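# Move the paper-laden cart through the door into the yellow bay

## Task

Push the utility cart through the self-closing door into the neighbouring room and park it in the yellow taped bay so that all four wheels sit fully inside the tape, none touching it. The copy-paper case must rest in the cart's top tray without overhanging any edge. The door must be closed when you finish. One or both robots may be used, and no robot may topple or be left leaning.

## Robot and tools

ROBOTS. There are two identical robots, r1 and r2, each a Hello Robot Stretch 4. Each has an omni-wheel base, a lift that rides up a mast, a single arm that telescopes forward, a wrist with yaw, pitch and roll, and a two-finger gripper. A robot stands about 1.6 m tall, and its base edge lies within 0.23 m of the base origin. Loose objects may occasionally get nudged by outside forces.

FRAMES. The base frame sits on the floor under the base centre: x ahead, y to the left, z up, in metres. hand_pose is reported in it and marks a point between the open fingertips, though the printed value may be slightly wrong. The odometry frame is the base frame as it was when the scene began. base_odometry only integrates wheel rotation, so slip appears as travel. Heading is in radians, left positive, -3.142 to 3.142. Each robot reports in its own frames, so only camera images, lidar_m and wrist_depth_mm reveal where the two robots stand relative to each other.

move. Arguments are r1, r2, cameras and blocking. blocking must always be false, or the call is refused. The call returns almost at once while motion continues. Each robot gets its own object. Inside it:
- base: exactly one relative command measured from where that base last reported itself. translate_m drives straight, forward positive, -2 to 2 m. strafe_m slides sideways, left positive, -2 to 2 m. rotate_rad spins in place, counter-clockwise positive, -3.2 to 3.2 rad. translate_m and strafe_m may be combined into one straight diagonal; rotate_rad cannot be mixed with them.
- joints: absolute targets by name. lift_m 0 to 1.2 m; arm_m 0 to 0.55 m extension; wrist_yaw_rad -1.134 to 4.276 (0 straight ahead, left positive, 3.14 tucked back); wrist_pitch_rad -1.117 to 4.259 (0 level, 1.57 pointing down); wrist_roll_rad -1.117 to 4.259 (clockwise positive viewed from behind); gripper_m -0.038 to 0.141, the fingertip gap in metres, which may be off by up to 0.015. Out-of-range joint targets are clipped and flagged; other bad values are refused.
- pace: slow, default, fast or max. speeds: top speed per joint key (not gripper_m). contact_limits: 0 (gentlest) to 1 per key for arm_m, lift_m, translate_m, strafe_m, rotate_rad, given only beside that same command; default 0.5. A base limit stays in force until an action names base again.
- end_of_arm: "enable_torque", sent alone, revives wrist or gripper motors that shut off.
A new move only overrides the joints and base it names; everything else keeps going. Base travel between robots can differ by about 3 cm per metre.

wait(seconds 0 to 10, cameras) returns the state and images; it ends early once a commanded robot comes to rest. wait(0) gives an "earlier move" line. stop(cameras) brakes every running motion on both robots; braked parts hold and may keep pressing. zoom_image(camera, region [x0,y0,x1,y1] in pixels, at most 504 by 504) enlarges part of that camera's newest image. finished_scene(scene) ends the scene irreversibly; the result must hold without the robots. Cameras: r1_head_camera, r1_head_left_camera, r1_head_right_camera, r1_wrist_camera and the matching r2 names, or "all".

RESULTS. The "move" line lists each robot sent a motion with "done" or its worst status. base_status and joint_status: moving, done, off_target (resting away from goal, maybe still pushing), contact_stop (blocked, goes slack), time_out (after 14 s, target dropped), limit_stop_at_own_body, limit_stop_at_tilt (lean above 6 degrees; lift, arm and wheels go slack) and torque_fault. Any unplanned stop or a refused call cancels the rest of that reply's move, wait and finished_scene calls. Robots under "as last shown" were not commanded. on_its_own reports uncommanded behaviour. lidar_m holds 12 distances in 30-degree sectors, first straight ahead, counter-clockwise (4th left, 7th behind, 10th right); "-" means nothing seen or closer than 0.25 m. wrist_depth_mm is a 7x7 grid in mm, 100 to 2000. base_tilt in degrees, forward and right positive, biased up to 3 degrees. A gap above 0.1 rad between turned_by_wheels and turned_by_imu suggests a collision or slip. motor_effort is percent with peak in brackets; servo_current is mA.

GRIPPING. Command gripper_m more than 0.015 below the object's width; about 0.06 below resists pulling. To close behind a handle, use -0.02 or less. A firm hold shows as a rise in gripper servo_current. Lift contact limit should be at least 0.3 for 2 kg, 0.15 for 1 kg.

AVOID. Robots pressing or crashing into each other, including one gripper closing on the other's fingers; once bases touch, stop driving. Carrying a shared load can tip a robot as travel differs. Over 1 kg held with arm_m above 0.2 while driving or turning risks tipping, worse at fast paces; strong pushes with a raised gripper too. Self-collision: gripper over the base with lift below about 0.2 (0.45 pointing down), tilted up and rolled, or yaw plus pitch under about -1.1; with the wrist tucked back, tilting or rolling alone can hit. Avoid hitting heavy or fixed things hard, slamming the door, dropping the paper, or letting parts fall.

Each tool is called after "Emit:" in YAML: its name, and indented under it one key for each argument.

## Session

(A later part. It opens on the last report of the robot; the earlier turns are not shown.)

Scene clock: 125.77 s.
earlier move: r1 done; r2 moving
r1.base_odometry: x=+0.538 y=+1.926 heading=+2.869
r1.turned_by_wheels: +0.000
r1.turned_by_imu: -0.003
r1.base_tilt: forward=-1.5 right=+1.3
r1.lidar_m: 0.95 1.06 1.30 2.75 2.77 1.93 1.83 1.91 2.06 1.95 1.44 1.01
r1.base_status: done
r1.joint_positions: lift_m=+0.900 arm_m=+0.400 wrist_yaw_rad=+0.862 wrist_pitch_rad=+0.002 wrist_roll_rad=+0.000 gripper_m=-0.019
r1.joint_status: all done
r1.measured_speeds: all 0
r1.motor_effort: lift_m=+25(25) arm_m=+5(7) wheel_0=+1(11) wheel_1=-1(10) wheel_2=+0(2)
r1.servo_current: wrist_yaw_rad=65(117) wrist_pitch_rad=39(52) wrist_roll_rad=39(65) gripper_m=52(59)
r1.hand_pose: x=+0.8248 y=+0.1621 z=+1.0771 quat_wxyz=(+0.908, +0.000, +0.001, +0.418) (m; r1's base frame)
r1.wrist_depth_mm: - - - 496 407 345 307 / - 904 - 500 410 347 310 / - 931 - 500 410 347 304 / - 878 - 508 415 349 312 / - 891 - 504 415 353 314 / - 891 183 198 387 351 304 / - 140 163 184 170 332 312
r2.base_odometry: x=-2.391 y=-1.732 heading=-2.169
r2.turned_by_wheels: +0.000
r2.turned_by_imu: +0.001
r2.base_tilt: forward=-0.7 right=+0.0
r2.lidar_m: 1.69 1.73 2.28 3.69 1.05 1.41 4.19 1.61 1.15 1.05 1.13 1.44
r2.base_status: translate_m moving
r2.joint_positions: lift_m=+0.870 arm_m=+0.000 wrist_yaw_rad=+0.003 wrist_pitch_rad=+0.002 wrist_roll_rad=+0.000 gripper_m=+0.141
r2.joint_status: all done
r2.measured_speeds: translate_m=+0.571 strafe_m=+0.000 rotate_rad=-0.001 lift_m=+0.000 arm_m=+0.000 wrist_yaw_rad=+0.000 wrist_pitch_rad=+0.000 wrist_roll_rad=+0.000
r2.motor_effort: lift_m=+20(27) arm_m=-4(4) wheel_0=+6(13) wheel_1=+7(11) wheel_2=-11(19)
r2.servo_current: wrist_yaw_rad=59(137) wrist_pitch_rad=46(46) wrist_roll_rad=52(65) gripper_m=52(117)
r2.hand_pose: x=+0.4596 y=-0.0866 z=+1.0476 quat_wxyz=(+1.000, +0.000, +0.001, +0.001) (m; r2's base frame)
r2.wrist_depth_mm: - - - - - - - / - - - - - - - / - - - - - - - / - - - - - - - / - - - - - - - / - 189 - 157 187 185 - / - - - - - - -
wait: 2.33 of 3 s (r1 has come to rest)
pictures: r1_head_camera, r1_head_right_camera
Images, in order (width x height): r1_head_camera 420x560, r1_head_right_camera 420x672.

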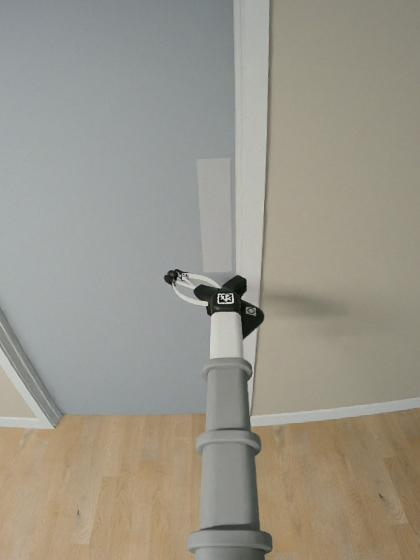

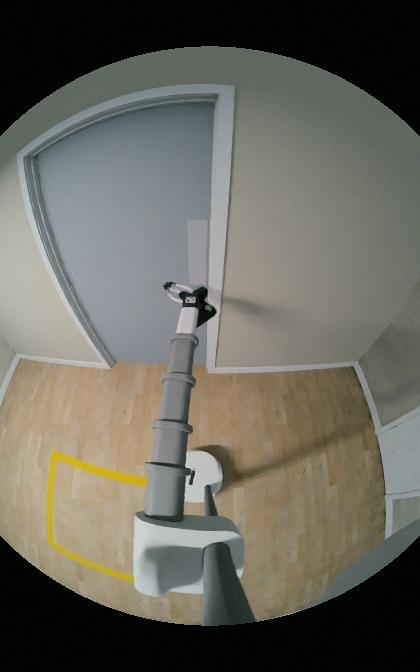

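Emit:
move:
  blocking: false
  cameras: []
  r1: {"base":{"strafe_m":0.14},"joints":{"wrist_yaw_rad":0.3}}

Emit:
wait:
  seconds: 2
  cameras: []

Emit:
move:
  blocking: false
  cameras: []
  r1: {"base":{"translate_m":0.5},"contact_limits":{"translate_m":0.6}}
  r2: {"base":{"rotate_rad":1.57},"pace":"slow"}

Emit:
wait:
  seconds: 3.5
  cameras: ["r1_head_camera","r2_head_camera","r2_head_left_camera"]

Scene clock: 138.93 s.
earlier move: r2 done
move: r1 moving
r1.base_odometry: x=+0.528 y=+1.892 heading=+2.869
r1.turned_by_wheels: +0.000
r1.turned_by_imu: -0.001
r1.base_tilt: forward=-1.6 right=+1.3
r1.lidar_m: 0.94 1.05 1.27 2.73 2.75 1.93 1.83 1.91 2.05 1.94 1.42 1.00
r1.base_status: strafe_m moving
r1.joint_positions: lift_m=+0.900 arm_m=+0.400 wrist_yaw_rad=+0.353 wrist_pitch_rad=+0.002 wrist_roll_rad=+0.000 gripper_m=-0.019
r1.joint_status: wrist_yaw_rad moving
r1.measured_speeds: translate_m=+0.000 strafe_m=+0.141 rotate_rad=-0.003 lift_m=+0.000 arm_m=+0.000 wrist_yaw_rad=-0.952 wrist_pitch_rad=+0.000 wrist_roll_rad=+0.000
r1.motor_effort: lift_m=+25(25) arm_m=+5(5) wheel_0=-11(11) wheel_1=+7(8) wheel_2=+1(2)
r1.servo_current: wrist_yaw_rad=39(137) wrist_pitch_rad=33(52) wrist_roll_rad=33(65) gripper_m=59(59)
r1.hand_pose: x=+0.8716 y=+0.0177 z=+1.0771 quat_wxyz=(+0.984, +0.000, +0.001, +0.176) (m; r1's base frame)
r1.wrist_depth_mm: 496 462 424 392 366 315 - / 500 459 424 394 368 320 - / 500 455 427 399 370 319 - / 504 455 430 399 370 322 - / 504 466 427 399 373 324 - / 500 462 424 199 364 322 - / 508 466 179 389 170 263 -
r2.base_odometry: x=-2.798 y=-2.329 heading=-2.169
r2.turned_by_wheels: +0.000
r2.turned_by_imu: +0.003
r2.base_tilt: forward=-0.7 right=+0.1
r2.lidar_m: 0.96 1.01 1.34 3.18 1.65 1.51 - 1.57 1.09 1.03 1.07 1.06
r2.base_status: done
r2.joint_positions: lift_m=+0.870 arm_m=+0.000 wrist_yaw_rad=+0.003 wrist_pitch_rad=+0.002 wrist_roll_rad=+0.000 gripper_m=+0.141
r2.joint_status: not commanded
r2.measured_speeds: all 0
r2.motor_effort: lift_m=+20(20) arm_m=-4(4) wheel_0=+0(1) wheel_1=+2(2) wheel_2=+3(3)
r2.servo_current: wrist_yaw_rad=52(65) wrist_pitch_rad=39(46) wrist_roll_rad=59(59) gripper_m=52(52)
r2.hand_pose: x=+0.4596 y=-0.0866 z=+1.0476 quat_wxyz=(+1.000, +0.000, +0.001, +0.001) (m; r2's base frame)
r2.wrist_depth_mm: - - - - - - - / - - - - - - - / - - - - - - - / - - - - - - - / - - - - - - - / - 189 - 157 187 185 - / - - - - - - -
pictures: none
No camera images: "cameras" was empty.

Scene clock: 140.13 s.
earlier move: r1 done
r1.base_odometry: x=+0.500 y=+1.791 heading=+2.869
r1.turned_by_wheels: +0.000
r1.turned_by_imu: +0.001
r1.base_tilt: forward=-1.5 right=+1.3
r1.lidar_m: 0.94 1.04 1.27 2.61 2.69 1.97 1.84 1.88 2.19 2.07 1.42 0.97
r1.base_status: done
r1.joint_positions: lift_m=+0.900 arm_m=+0.400 wrist_yaw_rad=+0.303 wrist_pitch_rad=+0.002 wrist_roll_rad=+0.000 gripper_m=-0.019
r1.joint_status: all done
r1.measured_speeds: all 0
r1.motor_effort: lift_m=+25(25) arm_m=+5(5) wheel_0=-1(11) wheel_1=+1(9) wheel_2=+0(2)
r1.servo_current: wrist_yaw_rad=39(137) wrist_pitch_rad=46(52) wrist_roll_rad=59(65) gripper_m=52(59)
r1.hand_pose: x=+0.8721 y=+0.0025 z=+1.0771 quat_wxyz=(+0.989, +0.000, +0.001, +0.151) (m; r1's base frame)
r1.wrist_depth_mm: 473 442 410 387 366 347 330 / 473 442 413 389 366 345 334 / 473 445 415 389 368 347 332 / 473 442 413 389 366 345 334 / 477 445 415 394 368 347 332 / 484 449 413 199 364 349 336 / 484 449 179 387 179 343 336
r2.base_odometry: x=-2.798 y=-2.329 heading=-2.169
r2.turned_by_wheels: +0.000
r2.turned_by_imu: +0.000
r2.base_tilt: forward=-0.6 right=+0.1
r2.lidar_m: 0.97 1.01 1.34 3.15 1.68 1.51 - 1.58 1.10 1.02 1.06 1.04
r2.base_status: done
r2.joint_positions: lift_m=+0.870 arm_m=+0.000 wrist_yaw_rad=+0.003 wrist_pitch_rad=+0.002 wrist_roll_rad=+0.000 gripper_m=+0.141
r2.joint_status: not commanded
r2.measured_speeds: all 0
r2.motor_effort: lift_m=+20(20) arm_m=-3(4) wheel_0=+0(1) wheel_1=+2(2) wheel_2=+3(3)
r2.servo_current: wrist_yaw_rad=39(65) wrist_pitch_rad=46(46) wrist_roll_rad=52(59) gripper_m=52(59)
r2.hand_pose: x=+0.4596 y=-0.0866 z=+1.0476 quat_wxyz=(+1.000, +0.000, +0.001, +0.001) (m; r2's base frame)
r2.wrist_depth_mm: - - - - - - - / - - - - - - - / - - - - - - - / - - - - - - - / - - - - - - - / - 190 - 157 187 185 - / - - - - - - -
wait: 1.20 of 2 s (r1 has come to rest)
pictures: none
No camera images: "cameras" was empty.

Scene clock: 140.63 s.
move: r1 moving; r2 moving
r1.base_odometry: x=+0.470 y=+1.800 heading=+2.870
r1.turned_by_wheels: +0.000
r1.turned_by_imu: +0.000
r1.base_tilt: forward=-1.6 right=+1.3
r1.lidar_m: 0.94 0.97 1.21 2.62 2.69 1.99 1.86 1.94 2.17 2.07 1.36 0.96
r1.base_status: translate_m moving
r1.joint_positions: lift_m=+0.900 arm_m=+0.400 wrist_yaw_rad=+0.303 wrist_pitch_rad=+0.002 wrist_roll_rad=+0.000 gripper_m=-0.019
r1.joint_status: not commanded
r1.measured_speeds: translate_m=+0.121 strafe_m=+0.000 rotate_rad=+0.000 lift_m=+0.000 arm_m=+0.000 wrist_yaw_rad=+0.000 wrist_pitch_rad=+0.000 wrist_roll_rad=+0.000
r1.motor_effort: lift_m=+25(25) arm_m=+5(5) wheel_0=+7(9) wheel_1=+7(7) wheel_2=-9(9)
r1.servo_current: wrist_yaw_rad=65(65) wrist_pitch_rad=39(46) wrist_roll_rad=52(59) gripper_m=59(59)
r1.contact_limits: translate_m 0.6
r1.hand_pose: x=+0.8721 y=+0.0025 z=+1.0771 quat_wxyz=(+0.989, +0.000, +0.001, +0.151) (m; r1's base frame)
r1.wrist_depth_mm: 439 404 379 359 338 319 306 / 436 410 379 364 340 319 306 / 439 410 382 362 338 319 309 / 436 413 382 359 340 322 307 / 442 410 389 362 342 322 310 / 442 415 384 198 340 324 310 / 445 413 180 355 179 319 310
r2.base_odometry: x=-2.797 y=-2.329 heading=-2.044
r2.turned_by_wheels: +0.125
r2.turned_by_imu: +0.121
r2.base_tilt: forward=-0.6 right=+0.1
r2.lidar_m: 0.96 1.03 1.48 3.73 1.52 1.50 3.38 1.38 1.07 1.02 1.10 1.00
r2.base_status: rotate_rad moving
r2.joint_positions: lift_m=+0.870 arm_m=+0.000 wrist_yaw_rad=+0.003 wrist_pitch_rad=+0.002 wrist_roll_rad=+0.000 gripper_m=+0.141
r2.joint_status: not commanded
r2.measured_speeds: translate_m=-0.002 strafe_m=+0.001 rotate_rad=+0.486 lift_m=+0.000 arm_m=+0.000 wrist_yaw_rad=+0.000 wrist_pitch_rad=+0.000 wrist_roll_rad=+0.000
r2.motor_effort: lift_m=+20(20) arm_m=-4(4) wheel_0=-7(7) wheel_1=-7(8) wheel_2=-9(9)
r2.servo_current: wrist_yaw_rad=33(59) wrist_pitch_rad=39(46) wrist_roll_rad=46(65) gripper_m=52(52)
r2.hand_pose: x=+0.4596 y=-0.0866 z=+1.0476 quat_wxyz=(+1.000, +0.000, +0.001, +0.001) (m; r2's base frame)
r2.wrist_depth_mm: - - - - - - - / - - - - - - - / - - - - - - - / - - - - - - - / - - - - - - - / - 190 - 157 187 185 - / - - - - - - -
pictures: none
No camera images: "cameras" was empty.

Scene clock: 143.00 s.
earlier move: r1 moving; r2 done
r1.base_odometry: x=+0.019 y=+1.926 heading=+2.869
r1.turned_by_wheels: -0.001
r1.turned_by_imu: +0.037
r1.base_tilt: forward=-1.7 right=+1.3
r1.lidar_m: 0.78 0.75 0.81 1.73 2.74 2.42 2.32 2.48 2.17 1.90 0.66 0.49
r1.base_status: translate_m moving
r1.joint_positions: lift_m=+0.900 arm_m=+0.400 wrist_yaw_rad=+0.298 wrist_pitch_rad=+0.004 wrist_roll_rad=+0.000 gripper_m=-0.020
r1.joint_status: not commanded
r1.measured_speeds: translate_m=+0.003 strafe_m=+0.000 rotate_rad=-0.008 lift_m=+0.000 arm_m=-0.001 wrist_yaw_rad=+0.000 wrist_pitch_rad=+0.000 wrist_roll_rad=+0.000
r1.motor_effort: lift_m=+23(25) arm_m=+6(13) wheel_0=+7(9) wheel_1=+6(16) wheel_2=-10(31)
r1.servo_current: wrist_yaw_rad=65(72) wrist_pitch_rad=46(85) wrist_roll_rad=46(72) gripper_m=39(59)
r1.contact_limits: translate_m 0.6
r1.hand_pose: x=+0.8720 y=+0.0010 z=+1.0769 quat_wxyz=(+0.989, +0.000, +0.002, +0.148) (m; r1's base frame)
r1.wrist_depth_mm: 207 214 220 226 235 241 - / 207 214 221 229 234 243 - / 208 215 221 229 235 244 - / 209 214 222 228 235 244 - / 208 216 222 229 236 244 - / 209 216 193 201 236 245 - / 211 161 220 177 155 248 -
r2.base_odometry: x=-2.797 y=-2.329 heading=-0.600
r2.turned_by_wheels: +1.444
r2.turned_by_imu: +1.406
r2.base_tilt: forward=-0.7 right=+0.1
r2.lidar_m: 1.77 1.66 1.52 4.84 1.62 1.10 1.03 1.06 1.04 0.97 1.00 1.29
r2.base_status: done
r2.joint_positions: lift_m=+0.870 arm_m=+0.000 wrist_yaw_rad=+0.003 wrist_pitch_rad=+0.002 wrist_roll_rad=+0.000 gripper_m=+0.141
r2.joint_status: not commanded
r2.measured_speeds: all 0
r2.motor_effort: lift_m=+20(20) arm_m=-4(4) wheel_0=-4(12) wheel_1=-3(9) wheel_2=-5(11)
r2.servo_current: wrist_yaw_rad=52(59) wrist_pitch_rad=39(46) wrist_roll_rad=46(65) gripper_m=59(59)
r2.hand_pose: x=+0.4596 y=-0.0866 z=+1.0476 quat_wxyz=(+1.000, +0.000, +0.001, +0.001) (m; r2's base frame)
r2.wrist_depth_mm: - - - - - - - / - - - - - - - / - - - - - - - / - - - - - - - / - - - - - - - / - - - - 1576 185 - / - - - - - - -
wait: 2.37 of 3.5 s (r2 has come to rest)
pictures: r1_head_camera, r2_head_camera, r2_head_left_camera
Images, in order (width x height): r1_head_camera 420x560, r2_head_camera 420x560, r2_head_left_camera 420x672.

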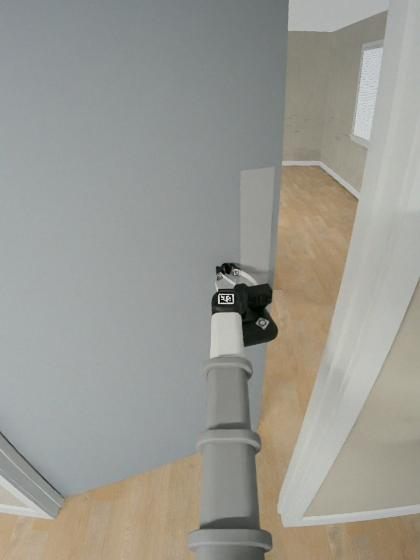

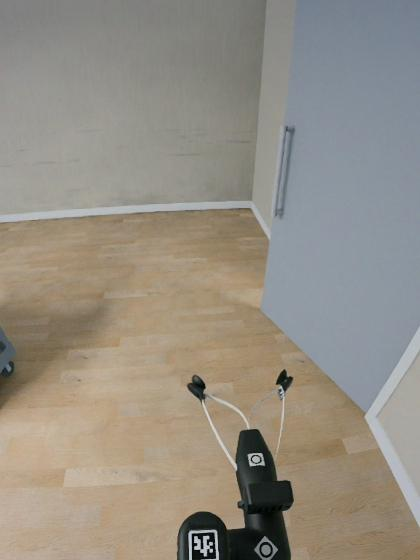

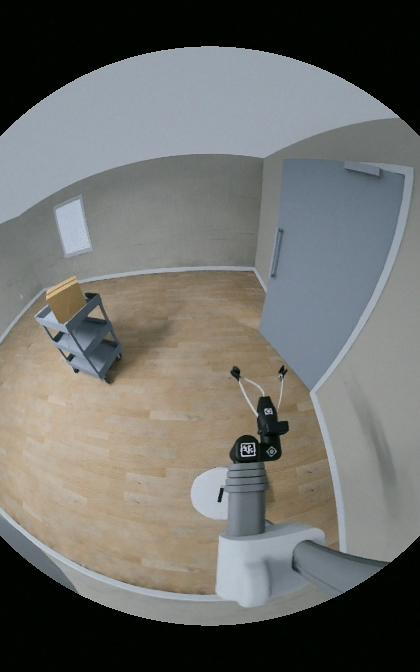

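Emit:
move:
  blocking: false
  cameras: []
  r1: {"base":{"translate_m":0.3,"strafe_m":0.2},"contact_limits":{"translate_m":0.6,"strafe_m":0.6}}

Emit:
wait:
  seconds: 3
  cameras: ["r1_head_camera","r1_head_left_camera","r2_head_camera","r2_head_right_camera"]

r1: "contact_limits": translate_m and strafe_m are given together and make one move, which takes one limit: state it under one of them only
Scene clock: 148.20 s.
earlier move: r1 done
r1.base_odometry: x=+0.019 y=+1.926 heading=+2.869
r1.turned_by_wheels: +0.000
r1.turned_by_imu: +0.002
r1.base_tilt: forward=-1.7 right=+1.2
r1.lidar_m: 0.79 0.78 0.83 1.71 2.70 2.45 2.32 2.43 2.17 1.88 0.65 0.50
r1.base_status: done
r1.joint_positions: lift_m=+0.900 arm_m=+0.400 wrist_yaw_rad=+0.298 wrist_pitch_rad=+0.004 wrist_roll_rad=+0.000 gripper_m=-0.020
r1.joint_status: not commanded
r1.measured_speeds: all 0
r1.motor_effort: lift_m=+22(25) arm_m=+6(13) wheel_0=+5(9) wheel_1=+5(16) wheel_2=-11(31)
r1.servo_current: wrist_yaw_rad=52(72) wrist_pitch_rad=46(85) wrist_roll_rad=65(72) gripper_m=46(59)
r1.contact_limits: translate_m 0.6
r1.hand_pose: x=+0.8720 y=+0.0010 z=+1.0769 quat_wxyz=(+0.989, +0.000, +0.002, +0.148) (m; r1's base frame)
r1.wrist_depth_mm: 208 215 220 229 234 241 - / 208 214 221 229 236 244 - / 208 216 223 229 236 245 - / 210 215 223 229 236 244 - / 209 216 224 230 236 245 - / 210 216 198 197 237 246 - / 211 157 222 178 158 247 -
r2.base_odometry: x=-2.797 y=-2.329 heading=-0.600
r2.turned_by_wheels: +0.000
r2.turned_by_imu: +0.001
r2.base_tilt: forward=-0.7 right=+0.0
r2.lidar_m: 1.76 1.66 1.51 4.84 1.58 1.10 1.03 1.04 1.06 0.95 1.00 1.31
r2.base_status: done
r2.joint_positions: lift_m=+0.870 arm_m=+0.000 wrist_yaw_rad=+0.003 wrist_pitch_rad=+0.002 wrist_roll_rad=+0.000 gripper_m=+0.141
r2.joint_status: not commanded
r2.measured_speeds: all 0
r2.motor_effort: lift_m=+20(20) arm_m=-4(4) wheel_0=-4(12) wheel_1=-3(9) wheel_2=-5(11)
r2.servo_current: wrist_yaw_rad=46(59) wrist_pitch_rad=46(46) wrist_roll_rad=39(65) gripper_m=52(59)
r2.hand_pose: x=+0.4596 y=-0.0866 z=+1.0476 quat_wxyz=(+1.000, +0.000, +0.001, +0.001) (m; r2's base frame)
r2.wrist_depth_mm: - - - - - - - / - - - - - - - / - - - - - - - / - - - - - - - / - - - - - - - / - - - - 1537 185 - / - - - - - - -
pictures: none

not run: a call was refused earlier in this reply.

Emit:
move:
  blocking: false
  cameras: []
  r1: {"base":{"translate_m":0.3,"strafe_m":0.2},"contact_limits":{"translate_m":0.6}}

Emit:
wait:
  seconds: 3
  cameras: ["r1_head_camera","r1_head_left_camera","r2_head_camera","r2_head_right_camera"]

Scene clock: 162.13 s.
move: r1 moving
r1.base_odometry: x=-0.014 y=+1.915 heading=+2.868
r1.turned_by_wheels: -0.001
r1.turned_by_imu: +0.001
r1.base_tilt: forward=-1.7 right=+1.3
r1.lidar_m: 0.77 0.75 0.81 1.64 2.70 2.47 2.36 2.47 2.21 1.78 0.60 0.47
r1.base_status: translate_m moving; strafe_m moving
r1.joint_positions: lift_m=+0.900 arm_m=+0.400 wrist_yaw_rad=+0.297 wrist_pitch_rad=+0.004 wrist_roll_rad=+0.000 gripper_m=-0.020
r1.joint_status: not commanded
r1.measured_speeds: translate_m=+0.112 strafe_m=+0.075 rotate_rad=-0.002 lift_m=+0.000 arm_m=+0.000 wrist_yaw_rad=+0.000 wrist_pitch_rad=+0.000 wrist_roll_rad=+0.000
r1.motor_effort: lift_m=+23(23) arm_m=+6(6) wheel_0=-3(5) wheel_1=+12(12) wheel_2=-24(25)
r1.servo_current: wrist_yaw_rad=65(65) wrist_pitch_rad=39(46) wrist_roll_rad=33(72) gripper_m=46(52)
r1.contact_limits: translate_m 0.6
r1.hand_pose: x=+0.8720 y=+0.0009 z=+1.0769 quat_wxyz=(+0.989, +0.000, +0.002, +0.148) (m; r1's base frame)
r1.wrist_depth_mm: 204 213 220 229 237 249 - / 204 211 220 230 238 249 - / 205 212 222 229 239 250 - / 206 213 224 231 239 251 - / 206 213 223 232 240 251 - / 205 214 191 200 240 252 - / 207 211 220 180 172 254 -
r2.base_odometry: x=-2.797 y=-2.329 heading=-0.600
r2.turned_by_wheels: +0.000
r2.turned_by_imu: +0.001
r2.base_tilt: forward=-0.7 right=+0.1
r2.lidar_m: 1.69 1.66 1.51 4.83 1.64 1.12 1.02 1.05 1.05 0.95 1.00 1.30
r2.base_status: not commanded
r2.joint_positions: lift_m=+0.870 arm_m=+0.000 wrist_yaw_rad=+0.003 wrist_pitch_rad=+0.002 wrist_roll_rad=+0.000 gripper_m=+0.141
r2.joint_status: not commanded
r2.measured_speeds: all 0
r2.motor_effort: lift_m=+20(20) arm_m=-4(4) wheel_0=-3(4) wheel_1=-3(4) wheel_2=-6(6)
r2.servo_current: wrist_yaw_rad=46(59) wrist_pitch_rad=39(46) wrist_roll_rad=59(59) gripper_m=52(59)
r2.hand_pose: x=+0.4596 y=-0.0866 z=+1.0476 quat_wxyz=(+1.000, +0.000, +0.001, +0.001) (m; r2's base frame)
r2.wrist_depth_mm: - - - - - - - / - - - - - - - / - - - - - - - / - - - - - - - / - - - - - - - / - - - - 1499 185 - / - - - - - - -
pictures: none
No camera images: "cameras" was empty.

Scene clock: 164.20 s.
earlier move: r1 done
r1.base_odometry: x=-0.323 y=+1.815 heading=+2.867
r1.turned_by_wheels: -0.001
r1.turned_by_imu: -0.035
r1.base_tilt: forward=-1.6 right=+1.3
r1.lidar_m: 0.66 0.55 0.54 0.58 2.53 2.79 2.64 2.76 2.39 0.74 0.42 3.10
r1.base_status: done
r1.joint_positions: lift_m=+0.900 arm_m=+0.400 wrist_yaw_rad=+0.292 wrist_pitch_rad=+0.004 wrist_roll_rad=+0.000 gripper_m=-0.020
r1.joint_status: not commanded
r1.measured_speeds: translate_m=+0.000 strafe_m=+0.000 rotate_rad=+0.000 lift_m=+0.000 arm_m=+0.000 wrist_yaw_rad=-0.001 wrist_pitch_rad=+0.000 wrist_roll_rad=+0.000
r1.motor_effort: lift_m=+22(23) arm_m=+6(6) wheel_0=-13(14) wheel_1=-2(14) wheel_2=-15(26)
r1.servo_current: wrist_yaw_rad=52(72) wrist_pitch_rad=46(52) wrist_roll_rad=52(72) gripper_m=39(52)
r1.contact_limits: translate_m 0.6
r1.hand_pose: x=+0.8721 y=-0.0007 z=+1.0769 quat_wxyz=(+0.989, +0.000, +0.002, +0.146) (m; r1's base frame)
r1.wrist_depth_mm: 165 182 207 237 279 - - / 163 184 208 238 281 - - / 163 183 208 238 281 - - / 163 185 208 239 282 - - / 163 185 208 240 282 - - / 166 185 202 200 183 - - / 169 177 180 182 263 - -
r2.base_odometry: x=-2.797 y=-2.329 heading=-0.600
r2.turned_by_wheels: +0.000
r2.turned_by_imu: +0.000
r2.base_tilt: forward=-0.7 right=+0.1
r2.lidar_m: 1.43 1.65 1.49 4.83 1.58 1.11 1.03 1.05 1.03 0.95 1.02 1.27
r2.base_status: not commanded
r2.joint_positions: lift_m=+0.870 arm_m=+0.000 wrist_yaw_rad=+0.003 wrist_pitch_rad=+0.002 wrist_roll_rad=+0.000 gripper_m=+0.141
r2.joint_status: not commanded
r2.measured_speeds: all 0
r2.motor_effort: lift_m=+20(20) arm_m=-4(4) wheel_0=-4(4) wheel_1=-3(4) wheel_2=-6(6)
r2.servo_current: wrist_yaw_rad=65(65) wrist_pitch_rad=33(52) wrist_roll_rad=52(59) gripper_m=52(59)
r2.hand_pose: x=+0.4596 y=-0.0866 z=+1.0476 quat_wxyz=(+1.000, +0.000, +0.001, +0.001) (m; r2's base frame)
r2.wrist_depth_mm: - - - - - - - / - - - - - - - / - - - - - - - / - - - - - - - / - - - - - - - / - - - - 187 185 - / - - - - - - -
wait: 2.07 of 3 s (r1 has come to rest)
pictures: r1_head_camera, r1_head_left_camera, r2_head_camera, r2_head_right_camera
Images, in order (width x height): r1_head_camera 420x560, r1_head_left_camera 420x672, r2_head_camera 420x560, r2_head_right_camera 420x672.

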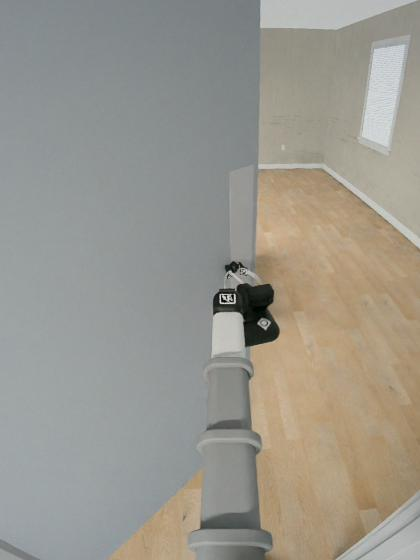

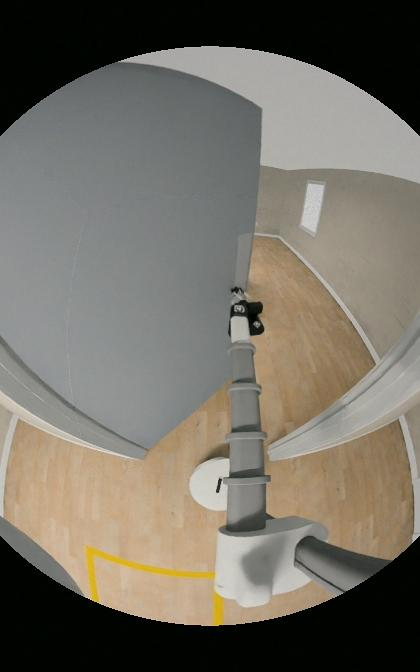

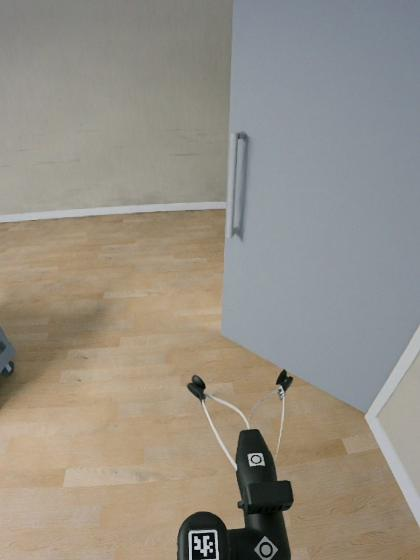

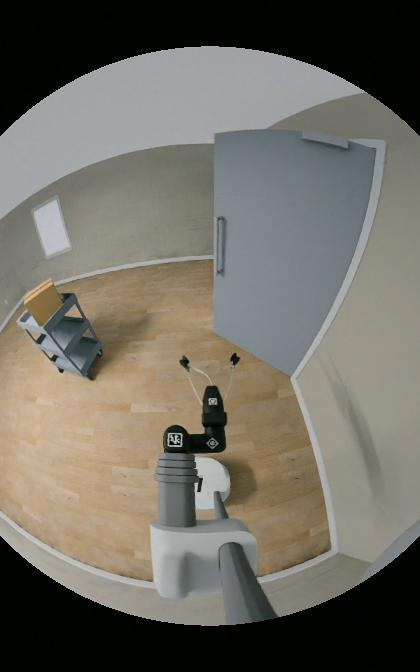

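Emit:
move:
  blocking: false
  cameras: []
  r2: {"base":{"translate_m":0.3},"joints":{"arm_m":0.3}}

Emit:
wait:
  seconds: 2.5
  cameras: ["r2_head_camera","r2_wrist_camera","r2_head_right_camera"]

Scene clock: 173.93 s.
move: r2 moving
r1: as last shown
r1.turned_by_wheels: +0.000
r1.turned_by_imu: -0.001
r1.lidar_m: 0.68 0.55 0.54 0.58 2.49 2.78 2.64 2.76 2.39 0.72 0.43 3.11
r1.measured_speeds: all 0
r1.motor_effort: lift_m=+22(23) arm_m=+6(6) wheel_0=-13(13) wheel_1=-2(2) wheel_2=-15(15)
r1.servo_current: wrist_yaw_rad=52(78) wrist_pitch_rad=39(46) wrist_roll_rad=39(59) gripper_m=52(52)
r1.contact_limits: translate_m 0.6
r1.wrist_depth_mm: 164 181 207 237 279 - - / 162 183 208 236 282 - - / 163 183 208 237 279 - - / 164 183 208 238 283 - - / 164 184 209 239 282 - - / 167 184 202 200 183 - - / 169 179 180 182 264 - -
r2.base_odometry: x=-2.772 y=-2.347 heading=-0.599
r2.turned_by_wheels: +0.000
r2.turned_by_imu: +0.001
r2.base_tilt: forward=-0.7 right=+0.1
r2.lidar_m: 1.42 1.65 1.49 4.84 1.62 1.15 1.06 1.09 1.04 0.97 0.99 1.24
r2.base_status: translate_m moving
r2.joint_positions: lift_m=+0.870 arm_m=+0.050 wrist_yaw_rad=+0.003 wrist_pitch_rad=+0.002 wrist_roll_rad=+0.000 gripper_m=+0.141
r2.joint_status: arm_m moving
r2.measured_speeds: translate_m=+0.122 strafe_m=+0.000 rotate_rad=+0.004 lift_m=+0.000 arm_m=+0.195 wrist_yaw_rad=+0.000 wrist_pitch_rad=+0.000 wrist_roll_rad=+0.000
r2.motor_effort: lift_m=+20(20) arm_m=+12(12) wheel_0=+9(9) wheel_1=+7(9) wheel_2=-12(13)
r2.servo_current: wrist_yaw_rad=39(65) wrist_pitch_rad=39(46) wrist_roll_rad=46(52) gripper_m=59(59)
r2.hand_pose: x=+0.5100 y=-0.0867 z=+1.0476 quat_wxyz=(+1.000, +0.000, +0.001, +0.001) (m; r2's base frame)
r2.wrist_depth_mm: - - - - - - - / - - - - - - - / - - - - - - - / - - - - - - - / - - - - - - - / - - - - 187 185 - / - - - - - - -
pictures: none
No camera images: "cameras" was empty.

Scene clock: 175.93 s.
earlier move: r2 done
r1.base_odometry: x=-0.323 y=+1.815 heading=+2.867
r1.turned_by_wheels: +0.000
r1.turned_by_imu: +0.000
r1.base_tilt: forward=-1.6 right=+1.3
r1.lidar_m: 0.69 0.55 0.55 0.59 2.49 2.78 2.65 2.73 2.40 0.72 0.41 3.09
r1.base_status: not commanded
r1.joint_positions: lift_m=+0.900 arm_m=+0.400 wrist_yaw_rad=+0.292 wrist_pitch_rad=+0.004 wrist_roll_rad=+0.000 gripper_m=-0.020
r1.joint_status: not commanded
r1.measured_speeds: all 0
r1.motor_effort: lift_m=+23(23) arm_m=+6(6) wheel_0=-12(13) wheel_1=-2(2) wheel_2=-15(15)
r1.servo_current: wrist_yaw_rad=72(85) wrist_pitch_rad=46(52) wrist_roll_rad=52(65) gripper_m=39(52)
r1.contact_limits: translate_m 0.6
r1.hand_pose: x=+0.8721 y=-0.0007 z=+1.0769 quat_wxyz=(+0.989, +0.000, +0.002, +0.146) (m; r1's base frame)
r1.wrist_depth_mm: 165 182 207 238 281 - - / 162 182 208 237 281 - - / 163 183 208 238 281 - - / 163 185 209 239 282 - - / 164 184 209 239 282 - - / 166 184 202 200 183 - - / 169 178 181 182 264 - -
r2.base_odometry: x=-2.550 y=-2.498 heading=-0.600
r2.turned_by_wheels: +0.000
r2.turned_by_imu: +0.000
r2.base_tilt: forward=-0.7 right=+0.0
r2.lidar_m: 1.16 3.48 1.35 4.85 2.06 1.41 1.32 1.36 1.00 0.95 0.96 1.05
r2.base_status: done
r2.joint_positions: lift_m=+0.870 arm_m=+0.300 wrist_yaw_rad=+0.002 wrist_pitch_rad=+0.002 wrist_roll_rad=+0.000 gripper_m=+0.141
r2.joint_status: all done
r2.measured_speeds: all 0
r2.motor_effort: lift_m=+20(20) arm_m=+7(12) wheel_0=+4(9) wheel_1=+2(9) wheel_2=-4(14)
r2.servo_current: wrist_yaw_rad=52(65) wrist_pitch_rad=39(46) wrist_roll_rad=59(59) gripper_m=52(59)
r2.hand_pose: x=+0.7593 y=-0.0867 z=+1.0476 quat_wxyz=(+1.000, +0.000, +0.001, +0.001) (m; r2's base frame)
r2.wrist_depth_mm: - - - - - - - / - - - - 661 - - / - - - - 715 - - / - - - - 723 - - / - - - - 615 - - / - - - - 196 184 - / - - - - - - -
wait: 2.00 of 2.5 s (r2 has come to rest)
pictures: r2_head_camera, r2_head_right_camera, r2_wrist_camera
Images, in order (width x height): r2_head_camera 420x560, r2_head_right_camera 420x672, r2_wrist_camera 616x392.

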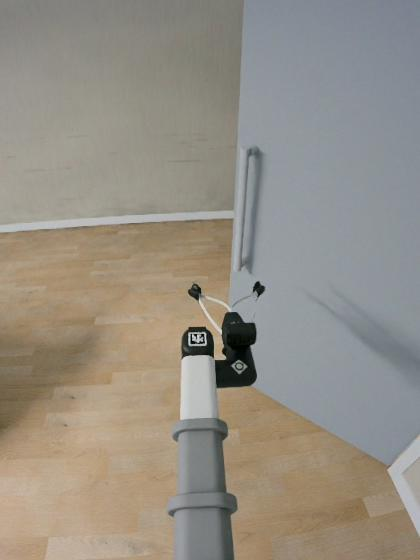

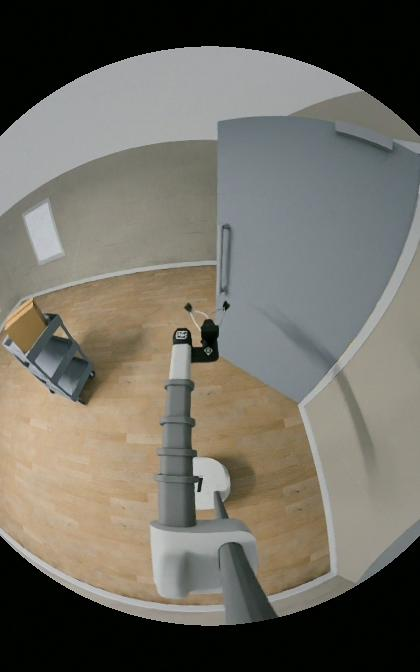

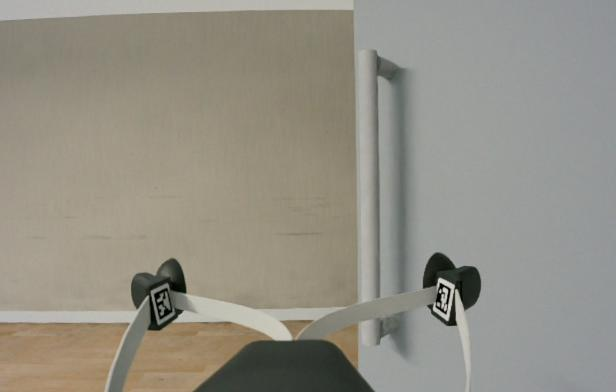

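Emit:
move:
  blocking: false
  cameras: []
  r2: {"base":{"translate_m":0.27},"joints":{"wrist_yaw_rad":-0.3,"gripper_m":0.1}}

Emit:
wait:
  seconds: 2.2
  cameras: ["r2_head_camera","r2_wrist_camera"]

Scene clock: 189.87 s.
move: r2 moving
r1: as last shown
r1.lidar_m: 0.67 0.55 0.55 0.60 2.54 2.80 2.67 2.73 2.39 0.75 0.42 3.11
r1.servo_current: wrist_yaw_rad=59(65) wrist_pitch_rad=39(52) wrist_roll_rad=39(52) gripper_m=46(52)
r1.contact_limits: translate_m 0.6
r1.wrist_depth_mm: 164 182 207 237 279 - - / 163 183 209 236 279 - - / 163 183 208 237 281 - - / 163 184 208 238 282 - - / 164 184 209 239 285 - - / 167 184 201 200 183 - - / 169 178 180 182 265 - -
r2.base_odometry: x=-2.524 y=-2.516 heading=-0.599
r2.turned_by_wheels: +0.000
r2.turned_by_imu: +0.001
r2.base_tilt: forward=-0.7 right=+0.1
r2.lidar_m: 1.13 3.47 1.34 4.85 2.12 1.47 1.36 1.39 1.02 0.94 0.94 1.01
r2.base_status: translate_m moving
r2.joint_positions: lift_m=+0.870 arm_m=+0.300 wrist_yaw_rad=-0.296 wrist_pitch_rad=+0.002 wrist_roll_rad=+0.000 gripper_m=+0.129
r2.joint_status: wrist_yaw_rad moving; gripper_m moving
r2.measured_speeds: translate_m=+0.122 strafe_m=+0.000 rotate_rad=+0.001 lift_m=+0.000 arm_m=+0.000 wrist_yaw_rad=-0.058 wrist_pitch_rad=+0.000 wrist_roll_rad=+0.000
r2.motor_effort: lift_m=+20(20) arm_m=+7(7) wheel_0=+8(9) wheel_1=+7(9) wheel_2=-13(13)
r2.servo_current: wrist_yaw_rad=65(98) wrist_pitch_rad=33(46) wrist_roll_rad=39(52) gripper_m=104(111)
r2.hand_pose: x=+0.7211 y=-0.1678 z=+1.0476 quat_wxyz=(+0.989, +0.000, +0.001, -0.147) (m; r2's base frame)
r2.wrist_depth_mm: - - - - - - - / - - - - - - - / - - - - - - - / - - - - - - - / - - - - - - - / - - 218 - 190 - - / - - - - - - -
pictures: none
No camera images: "cameras" was empty.

Scene clock: 191.73 s.
earlier move: r2 done
r1.base_odometry: x=-0.323 y=+1.815 heading=+2.867
r1.turned_by_wheels: +0.000
r1.turned_by_imu: +0.000
r1.base_tilt: forward=-1.6 right=+1.3
r1.lidar_m: 0.68 0.54 0.54 0.59 2.51 2.79 2.64 2.75 2.39 0.74 0.42 3.11
r1.base_status: not commanded
r1.joint_positions: lift_m=+0.900 arm_m=+0.400 wrist_yaw_rad=+0.292 wrist_pitch_rad=+0.004 wrist_roll_rad=+0.000 gripper_m=-0.020
r1.joint_status: not commanded
r1.measured_speeds: all 0
r1.motor_effort: lift_m=+22(23) arm_m=+6(6) wheel_0=-12(13) wheel_1=-2(2) wheel_2=-15(15)
r1.servo_current: wrist_yaw_rad=52(78) wrist_pitch_rad=39(52) wrist_roll_rad=39(65) gripper_m=39(52)
r1.contact_limits: translate_m 0.6
r1.hand_pose: x=+0.8721 y=-0.0007 z=+1.0769 quat_wxyz=(+0.989, +0.000, +0.002, +0.146) (m; r1's base frame)
r1.wrist_depth_mm: 165 182 208 237 279 - - / 163 183 208 238 282 - - / 163 183 208 239 282 - - / 164 184 209 238 281 - - / 164 183 209 239 282 - - / 167 184 201 200 183 - - / 169 178 180 183 263 - -
r2.base_odometry: x=-2.327 y=-2.650 heading=-0.599
r2.turned_by_wheels: +0.000
r2.turned_by_imu: +0.000
r2.base_tilt: forward=-0.6 right=+0.1
r2.lidar_m: 0.89 3.23 1.26 1.29 2.47 1.73 1.58 1.46 1.00 0.93 0.86 0.84
r2.base_status: done
r2.joint_positions: lift_m=+0.870 arm_m=+0.300 wrist_yaw_rad=-0.297 wrist_pitch_rad=+0.002 wrist_roll_rad=+0.000 gripper_m=+0.100
r2.joint_status: all done
r2.measured_speeds: all 0
r2.motor_effort: lift_m=+20(20) arm_m=+7(7) wheel_0=+2(12) wheel_1=+3(9) wheel_2=-4(14)
r2.servo_current: wrist_yaw_rad=46(98) wrist_pitch_rad=39(46) wrist_roll_rad=52(59) gripper_m=52(111)
r2.hand_pose: x=+0.7209 y=-0.1680 z=+1.0476 quat_wxyz=(+0.989, +0.000, +0.001, -0.148) (m; r2's base frame)
r2.wrist_depth_mm: - - - 387 392 362 336 / - - - 379 397 364 338 / - - - 389 397 366 343 / - - - 394 397 366 342 / - - - 389 392 368 345 / - - 190 389 187 366 342 / - - - - 402 375 347
wait: 1.87 of 2.2 s (r2 has come to rest)
pictures: r2_head_camera, r2_wrist_camera
Images, in order (width x height): r2_head_camera 420x560, r2_wrist_camera 616x392.

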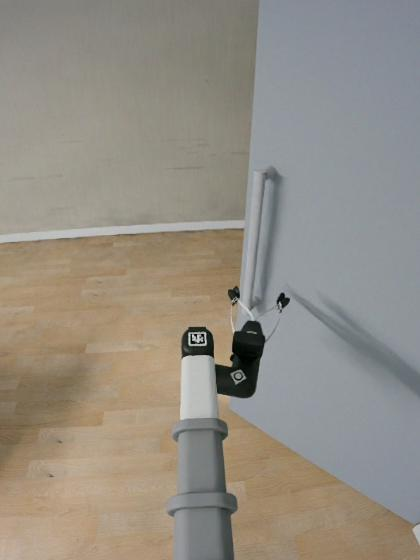

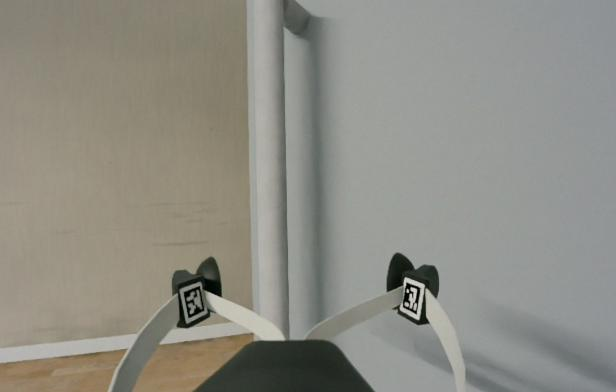

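Emit:
move:
  blocking: false
  cameras: []
  r2: {"joints":{"arm_m":0.435},"contact_limits":{"arm_m":0.1}}

Emit:
wait:
  seconds: 1.5
  cameras: ["r2_wrist_camera","r2_head_camera"]

Scene clock: 196.70 s.
move: r2 moving
r1: as last shown
r1.lidar_m: 0.67 0.56 0.54 0.61 2.53 2.78 2.66 2.71 2.40 0.76 0.43 3.10
r1.motor_effort: lift_m=+23(23) arm_m=+6(6) wheel_0=-12(12) wheel_1=-2(2) wheel_2=-15(15)
r1.servo_current: wrist_yaw_rad=78(78) wrist_pitch_rad=46(46) wrist_roll_rad=46(65) gripper_m=39(46)
r1.contact_limits: translate_m 0.6
r1.wrist_depth_mm: 164 182 207 237 279 - - / 163 183 208 237 279 - - / 163 184 208 238 282 - - / 163 184 208 238 281 - - / 164 185 209 239 283 - - / 167 184 201 200 182 - - / 168 178 180 182 263 - -
r2.base_odometry: x=-2.327 y=-2.650 heading=-0.599
r2.turned_by_wheels: +0.000
r2.turned_by_imu: +0.001
r2.base_tilt: forward=-0.7 right=+0.1
r2.lidar_m: 0.90 3.22 1.25 1.29 2.46 1.68 1.59 1.45 0.99 0.93 0.84 0.85
r2.base_status: not commanded
r2.joint_positions: lift_m=+0.870 arm_m=+0.351 wrist_yaw_rad=-0.297 wrist_pitch_rad=+0.002 wrist_roll_rad=+0.000 gripper_m=+0.100
r2.joint_status: arm_m moving
r2.measured_speeds: translate_m=+0.000 strafe_m=+0.000 rotate_rad=+0.000 lift_m=+0.000 arm_m=+0.195 wrist_yaw_rad=+0.000 wrist_pitch_rad=+0.000 wrist_roll_rad=+0.000
r2.motor_effort: lift_m=+20(20) arm_m=+8(10) wheel_0=+3(3) wheel_1=+3(4) wheel_2=-4(4)
r2.servo_current: wrist_yaw_rad=46(52) wrist_pitch_rad=39(46) wrist_roll_rad=52(59) gripper_m=52(59)
r2.contact_limits: arm_m 0.1
r2.hand_pose: x=+0.7715 y=-0.1681 z=+1.0476 quat_wxyz=(+0.989, +0.000, +0.001, -0.148) (m; r2's base frame)
r2.wrist_depth_mm: - - - 389 366 330 307 / - - - 392 368 334 312 / - - - 394 370 336 310 / - - - 394 375 338 315 / - - - 399 375 342 315 / - - 191 347 193 338 317 / - - - - 368 343 315
pictures: none
No camera images: "cameras" was empty.

Scene clock: 197.63 s.
earlier move: r2 done
r1.base_odometry: x=-0.323 y=+1.815 heading=+2.867
r1.turned_by_wheels: +0.000
r1.turned_by_imu: +0.000
r1.base_tilt: forward=-1.7 right=+1.3
r1.lidar_m: 0.67 0.54 0.54 0.61 2.50 2.80 2.65 2.76 2.37 0.72 0.42 3.11
r1.base_status: not commanded
r1.joint_positions: lift_m=+0.900 arm_m=+0.400 wrist_yaw_rad=+0.292 wrist_pitch_rad=+0.004 wrist_roll_rad=+0.000 gripper_m=-0.020
r1.joint_status: not commanded
r1.measured_speeds: all 0
r1.motor_effort: lift_m=+23(23) arm_m=+6(6) wheel_0=-12(13) wheel_1=-2(2) wheel_2=-15(15)
r1.servo_current: wrist_yaw_rad=59(91) wrist_pitch_rad=46(52) wrist_roll_rad=52(65) gripper_m=39(46)
r1.contact_limits: translate_m 0.6
r1.hand_pose: x=+0.8721 y=-0.0007 z=+1.0769 quat_wxyz=(+0.989, +0.000, +0.002, +0.146) (m; r1's base frame)
r1.wrist_depth_mm: 165 182 207 237 279 - - / 163 183 208 238 281 - - / 164 183 208 238 281 - - / 163 184 208 240 281 - - / 163 184 208 239 282 - - / 166 184 201 199 183 - - / 169 178 180 183 264 - -
r2.base_odometry: x=-2.327 y=-2.650 heading=-0.599
r2.turned_by_wheels: +0.000
r2.turned_by_imu: +0.000
r2.base_tilt: forward=-0.7 right=+0.1
r2.lidar_m: 0.89 3.21 1.21 1.25 2.46 1.70 1.59 1.46 1.01 0.92 0.86 0.84
r2.base_status: not commanded
r2.joint_positions: lift_m=+0.870 arm_m=+0.435 wrist_yaw_rad=-0.297 wrist_pitch_rad=+0.002 wrist_roll_rad=+0.000 gripper_m=+0.100
r2.joint_status: all done
r2.measured_speeds: all 0
r2.motor_effort: lift_m=+20(20) arm_m=+7(10) wheel_0=+2(3) wheel_1=+4(4) wheel_2=-4(4)
r2.servo_current: wrist_yaw_rad=46(52) wrist_pitch_rad=39(46) wrist_roll_rad=46(59) gripper_m=52(59)
r2.contact_limits: arm_m 0.1
r2.hand_pose: x=+0.8558 y=-0.1681 z=+1.0476 quat_wxyz=(+0.989, +0.000, +0.001, -0.148) (m; r2's base frame)
r2.wrist_depth_mm: - - - 260 300 268 253 / - - - 260 303 273 254 / - - - 259 303 274 256 / - - - 262 306 276 257 / - - - 265 307 277 259 / - - 194 259 194 274 260 / - - - - 301 276 262
wait: 0.93 of 1.5 s (r2 has come to rest)
pictures: r2_head_camera, r2_wrist_camera
Images, in order (width x height): r2_head_camera 420x560, r2_wrist_camera 616x392.

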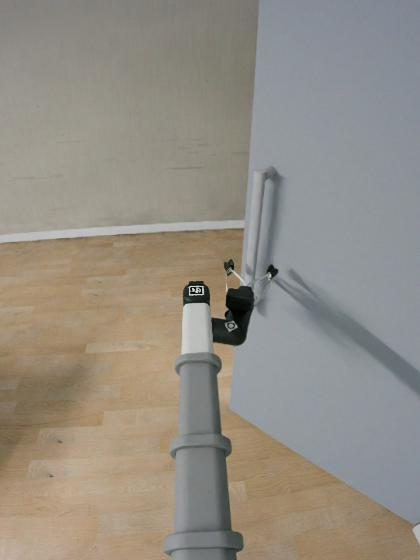

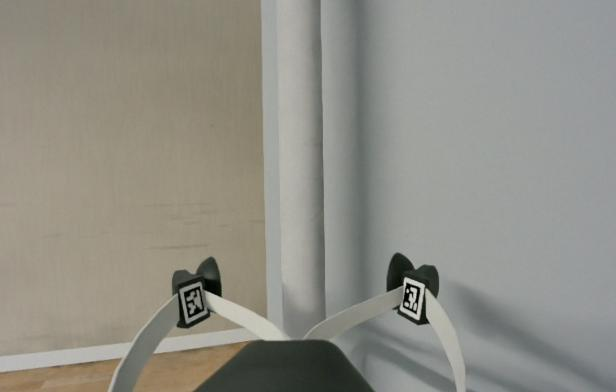

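Emit:
move:
  blocking: false
  cameras: []
  r2: {"joints":{"arm_m":0.5},"contact_limits":{"arm_m":0.1}}

Emit:
wait:
  seconds: 1.0
  cameras: ["r2_wrist_camera"]

Emit:
move:
  blocking: false
  cameras: []
  r2: {"joints":{"gripper_m":-0.02}}

Emit:
wait:
  seconds: 1.5
  cameras: ["r2_wrist_camera","r2_head_camera"]

Scene clock: 203.27 s.
move: r2 moving
r1: as last shown
r1.base_tilt: forward=-1.6 right=+1.3
r1.lidar_m: 0.68 0.53 0.55 0.60 2.51 2.77 2.66 2.76 2.40 0.70 0.42 3.10
r1.motor_effort: lift_m=+22(23) arm_m=+6(6) wheel_0=-12(13) wheel_1=-2(2) wheel_2=-15(15)
r1.servo_current: wrist_yaw_rad=39(85) wrist_pitch_rad=46(46) wrist_roll_rad=39(59) gripper_m=39(46)
r1.contact_limits: translate_m 0.6
r1.wrist_depth_mm: 164 182 206 236 279 - - / 162 183 208 238 281 - - / 163 183 208 238 281 - - / 163 183 208 238 283 - - / 163 183 209 238 283 - - / 167 185 201 200 183 - - / 169 178 180 182 265 - -
r2.base_odometry: x=-2.327 y=-2.650 heading=-0.599
r2.turned_by_wheels: +0.000
r2.turned_by_imu: +0.001
r2.base_tilt: forward=-0.7 right=+0.0
r2.lidar_m: 0.88 3.22 1.25 1.29 2.47 1.70 1.58 1.44 1.00 0.93 0.85 0.84
r2.base_status: not commanded
r2.joint_positions: lift_m=+0.870 arm_m=+0.481 wrist_yaw_rad=-0.297 wrist_pitch_rad=+0.002 wrist_roll_rad=+0.000 gripper_m=+0.100
r2.joint_status: arm_m moving
r2.measured_speeds: translate_m=+0.000 strafe_m=+0.000 rotate_rad=+0.000 lift_m=+0.000 arm_m=+0.128 wrist_yaw_rad=+0.000 wrist_pitch_rad=+0.000 wrist_roll_rad=+0.000
r2.motor_effort: lift_m=+20(20) arm_m=+12(12) wheel_0=+2(3) wheel_1=+3(4) wheel_2=-4(4)
r2.servo_current: wrist_yaw_rad=52(59) wrist_pitch_rad=39(46) wrist_roll_rad=46(59) gripper_m=59(59)
r2.contact_limits: arm_m 0.1
r2.hand_pose: x=+0.9025 y=-0.1681 z=+1.0476 quat_wxyz=(+0.989, +0.000, +0.001, -0.148) (m; r2's base frame)
r2.wrist_depth_mm: - - - 211 266 243 225 / - - - 212 265 242 226 / - - - 216 270 244 229 / - - - 219 272 245 229 / - - - 221 272 248 227 / - - 194 216 195 245 231 / - - - - 270 242 233
pictures: none
No camera images: "cameras" was empty.

Scene clock: 203.87 s.
earlier move: r2 done
r1.base_odometry: x=-0.323 y=+1.815 heading=+2.867
r1.turned_by_wheels: +0.000
r1.turned_by_imu: +0.000
r1.base_tilt: forward=-1.6 right=+1.3
r1.lidar_m: 0.66 0.54 0.54 0.58 2.51 2.82 2.66 2.74 2.39 0.72 0.41 3.10
r1.base_status: not commanded
r1.joint_positions: lift_m=+0.900 arm_m=+0.400 wrist_yaw_rad=+0.292 wrist_pitch_rad=+0.004 wrist_roll_rad=+0.000 gripper_m=-0.020
r1.joint_status: not commanded
r1.measured_speeds: all 0
r1.motor_effort: lift_m=+22(23) arm_m=+6(6) wheel_0=-13(13) wheel_1=-2(2) wheel_2=-15(15)
r1.servo_current: wrist_yaw_rad=65(85) wrist_pitch_rad=46(46) wrist_roll_rad=39(72) gripper_m=39(52)
r1.contact_limits: translate_m 0.6
r1.hand_pose: x=+0.8721 y=-0.0007 z=+1.0769 quat_wxyz=(+0.989, +0.000, +0.002, +0.146) (m; r1's base frame)
r1.wrist_depth_mm: 164 182 208 236 281 - - / 162 183 208 237 279 - - / 163 183 208 239 281 - - / 163 183 208 239 283 - - / 163 184 209 240 283 - - / 167 185 202 200 183 - - / 170 178 180 182 264 - -
r2.base_odometry: x=-2.327 y=-2.650 heading=-0.599
r2.turned_by_wheels: +0.000
r2.turned_by_imu: +0.000
r2.base_tilt: forward=-0.7 right=+0.1
r2.lidar_m: 0.91 3.21 1.26 1.30 2.48 1.70 1.59 1.47 1.00 0.93 0.86 0.85
r2.base_status: not commanded
r2.joint_positions: lift_m=+0.870 arm_m=+0.500 wrist_yaw_rad=-0.297 wrist_pitch_rad=+0.002 wrist_roll_rad=+0.000 gripper_m=+0.100
r2.joint_status: all done
r2.measured_speeds: all 0
r2.motor_effort: lift_m=+20(20) arm_m=+7(12) wheel_0=+2(3) wheel_1=+4(4) wheel_2=-4(4)
r2.servo_current: wrist_yaw_rad=46(59) wrist_pitch_rad=39(46) wrist_roll_rad=52(59) gripper_m=52(59)
r2.contact_limits: arm_m 0.1
r2.hand_pose: x=+0.9208 y=-0.1681 z=+1.0476 quat_wxyz=(+0.989, +0.000, +0.001, -0.148) (m; r2's base frame)
r2.wrist_depth_mm: - - - 193 251 227 212 / - - - 193 253 229 214 / - - - 196 255 230 215 / - - - 197 254 231 216 / - - - 200 250 234 219 / - - 193 200 197 232 218 / - - - - 257 229 220
wait: 0.60 of 1 s (r2 has come to rest)
pictures: r2_wrist_camera
Images, in order (width x height): r2_wrist_camera 616x392.

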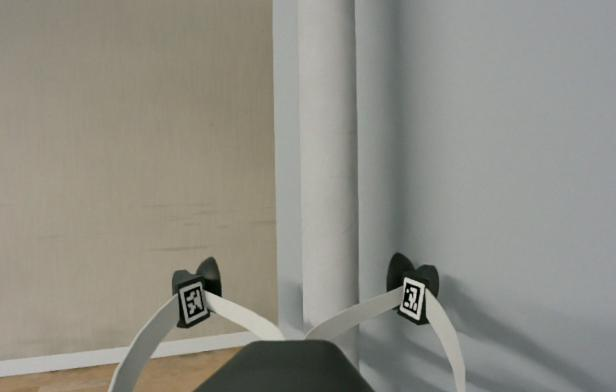

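Scene clock: 204.37 s.
move: r2 moving
r1: as last shown
r1.lidar_m: 0.66 0.55 0.54 0.60 2.51 2.77 2.66 2.73 2.37 0.74 0.42 3.11
r1.motor_effort: lift_m=+23(23) arm_m=+6(6) wheel_0=-12(13) wheel_1=-2(2) wheel_2=-15(15)
r1.servo_current: wrist_yaw_rad=59(78) wrist_pitch_rad=46(52) wrist_roll_rad=65(65) gripper_m=39(46)
r1.contact_limits: translate_m 0.6
r1.wrist_depth_mm: 164 182 208 236 279 - - / 162 183 207 237 279 - - / 163 183 208 238 281 - - / 163 184 210 238 281 - - / 164 184 209 238 283 - - / 166 185 202 200 182 - - / 169 178 180 182 264 - -
r2.base_odometry: x=-2.327 y=-2.650 heading=-0.599
r2.turned_by_wheels: +0.000
r2.turned_by_imu: +0.000
r2.base_tilt: forward=-0.7 right=+0.0
r2.lidar_m: 0.89 3.24 1.25 1.28 2.47 1.72 1.59 1.47 1.01 0.93 0.84 0.85
r2.base_status: not commanded
r2.joint_positions: lift_m=+0.870 arm_m=+0.500 wrist_yaw_rad=-0.297 wrist_pitch_rad=+0.002 wrist_roll_rad=+0.000 gripper_m=+0.083
r2.joint_status: gripper_m moving
r2.measured_speeds: all 0
r2.motor_effort: lift_m=+20(20) arm_m=+7(8) wheel_0=+2(3) wheel_1=+3(4) wheel_2=-4(4)
r2.servo_current: wrist_yaw_rad=52(59) wrist_pitch_rad=46(46) wrist_roll_rad=46(52) gripper_m=104(104)
r2.contact_limits: arm_m 0.1
r2.hand_pose: x=+0.9208 y=-0.1681 z=+1.0476 quat_wxyz=(+0.989, +0.000, +0.001, -0.148) (m; r2's base frame)
r2.wrist_depth_mm: - - - 192 250 228 212 / - - - 195 252 228 213 / - - - 196 255 230 216 / - - - 197 254 232 217 / - - - 200 251 234 218 / - - 195 200 194 231 220 / - - - - 256 229 220
pictures: none
No camera images: "cameras" was empty.

Scene clock: 205.80 s.
earlier move: r2 done
r1.base_odometry: x=-0.324 y=+1.815 heading=+2.868
r1.turned_by_wheels: +0.001
r1.turned_by_imu: +0.001
r1.base_tilt: forward=-1.6 right=+1.3
r1.lidar_m: 0.69 0.54 0.55 0.60 2.54 2.78 2.67 2.75 2.39 0.72 0.42 3.13
r1.base_status: not commanded
r1.joint_positions: lift_m=+0.900 arm_m=+0.400 wrist_yaw_rad=+0.292 wrist_pitch_rad=+0.004 wrist_roll_rad=+0.000 gripper_m=-0.020
r1.joint_status: not commanded
r1.measured_speeds: all 0
r1.motor_effort: lift_m=+23(23) arm_m=+6(6) wheel_0=-7(13) wheel_1=-2(2) wheel_2=-5(15)
r1.servo_current: wrist_yaw_rad=65(78) wrist_pitch_rad=52(52) wrist_roll_rad=52(65) gripper_m=39(46)
r1.contact_limits: translate_m 0.6
r1.hand_pose: x=+0.8721 y=-0.0007 z=+1.0769 quat_wxyz=(+0.989, +0.000, +0.002, +0.146) (m; r1's base frame)
r1.wrist_depth_mm: 168 186 211 241 285 - - / 166 186 211 242 285 - - / 166 187 213 241 285 - - / 167 188 213 243 286 - - / 169 187 212 244 289 - - / 170 187 202 198 281 - - / 173 181 205 184 172 - -
r2.base_odometry: x=-2.327 y=-2.651 heading=-0.601
r2.turned_by_wheels: -0.001
r2.turned_by_imu: -0.001
r2.base_tilt: forward=-0.6 right=+0.1
r2.lidar_m: 0.89 3.22 1.26 1.27 2.49 1.69 1.58 1.47 0.99 0.93 0.82 0.83
r2.base_status: not commanded
r2.joint_positions: lift_m=+0.870 arm_m=+0.500 wrist_yaw_rad=-0.303 wrist_pitch_rad=+0.002 wrist_roll_rad=+0.000 gripper_m=-0.018
r2.joint_status: all done
r2.measured_speeds: all 0
r2.motor_effort: lift_m=+20(20) arm_m=-4(8) wheel_0=-10(10) wheel_1=-1(4) wheel_2=-4(5)
r2.servo_current: wrist_yaw_rad=46(59) wrist_pitch_rad=39(46) wrist_roll_rad=52(65) gripper_m=137(293)
r2.contact_limits: arm_m 0.1
r2.hand_pose: x=+0.9201 y=-0.1695 z=+1.0476 quat_wxyz=(+0.989, +0.000, +0.001, -0.151) (m; r2's base frame)
r2.wrist_depth_mm: - - - 187 238 216 203 / - - - 182 239 219 - / - - - 183 242 219 205 / - - - 186 243 221 207 / - - - 183 244 223 208 / - - 186 189 179 218 208 / - - - - 243 215 211
wait: 1.43 of 1.5 s (r2 has come to rest)
pictures: r2_head_camera, r2_wrist_camera
Images, in order (width x height): r2_head_camera 420x560, r2_wrist_camera 616x392.

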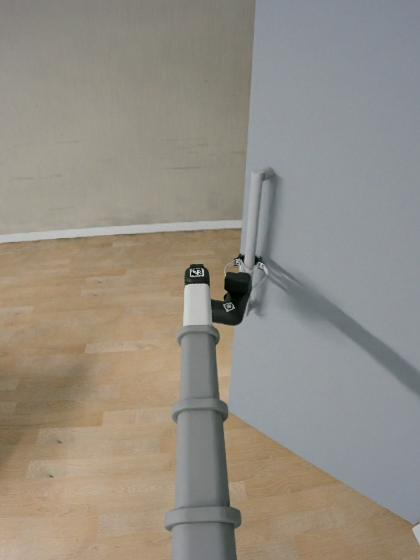

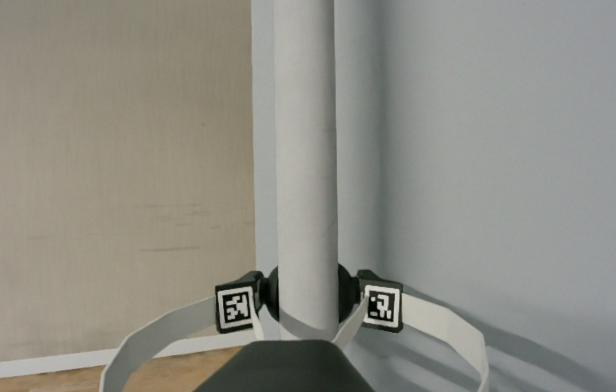

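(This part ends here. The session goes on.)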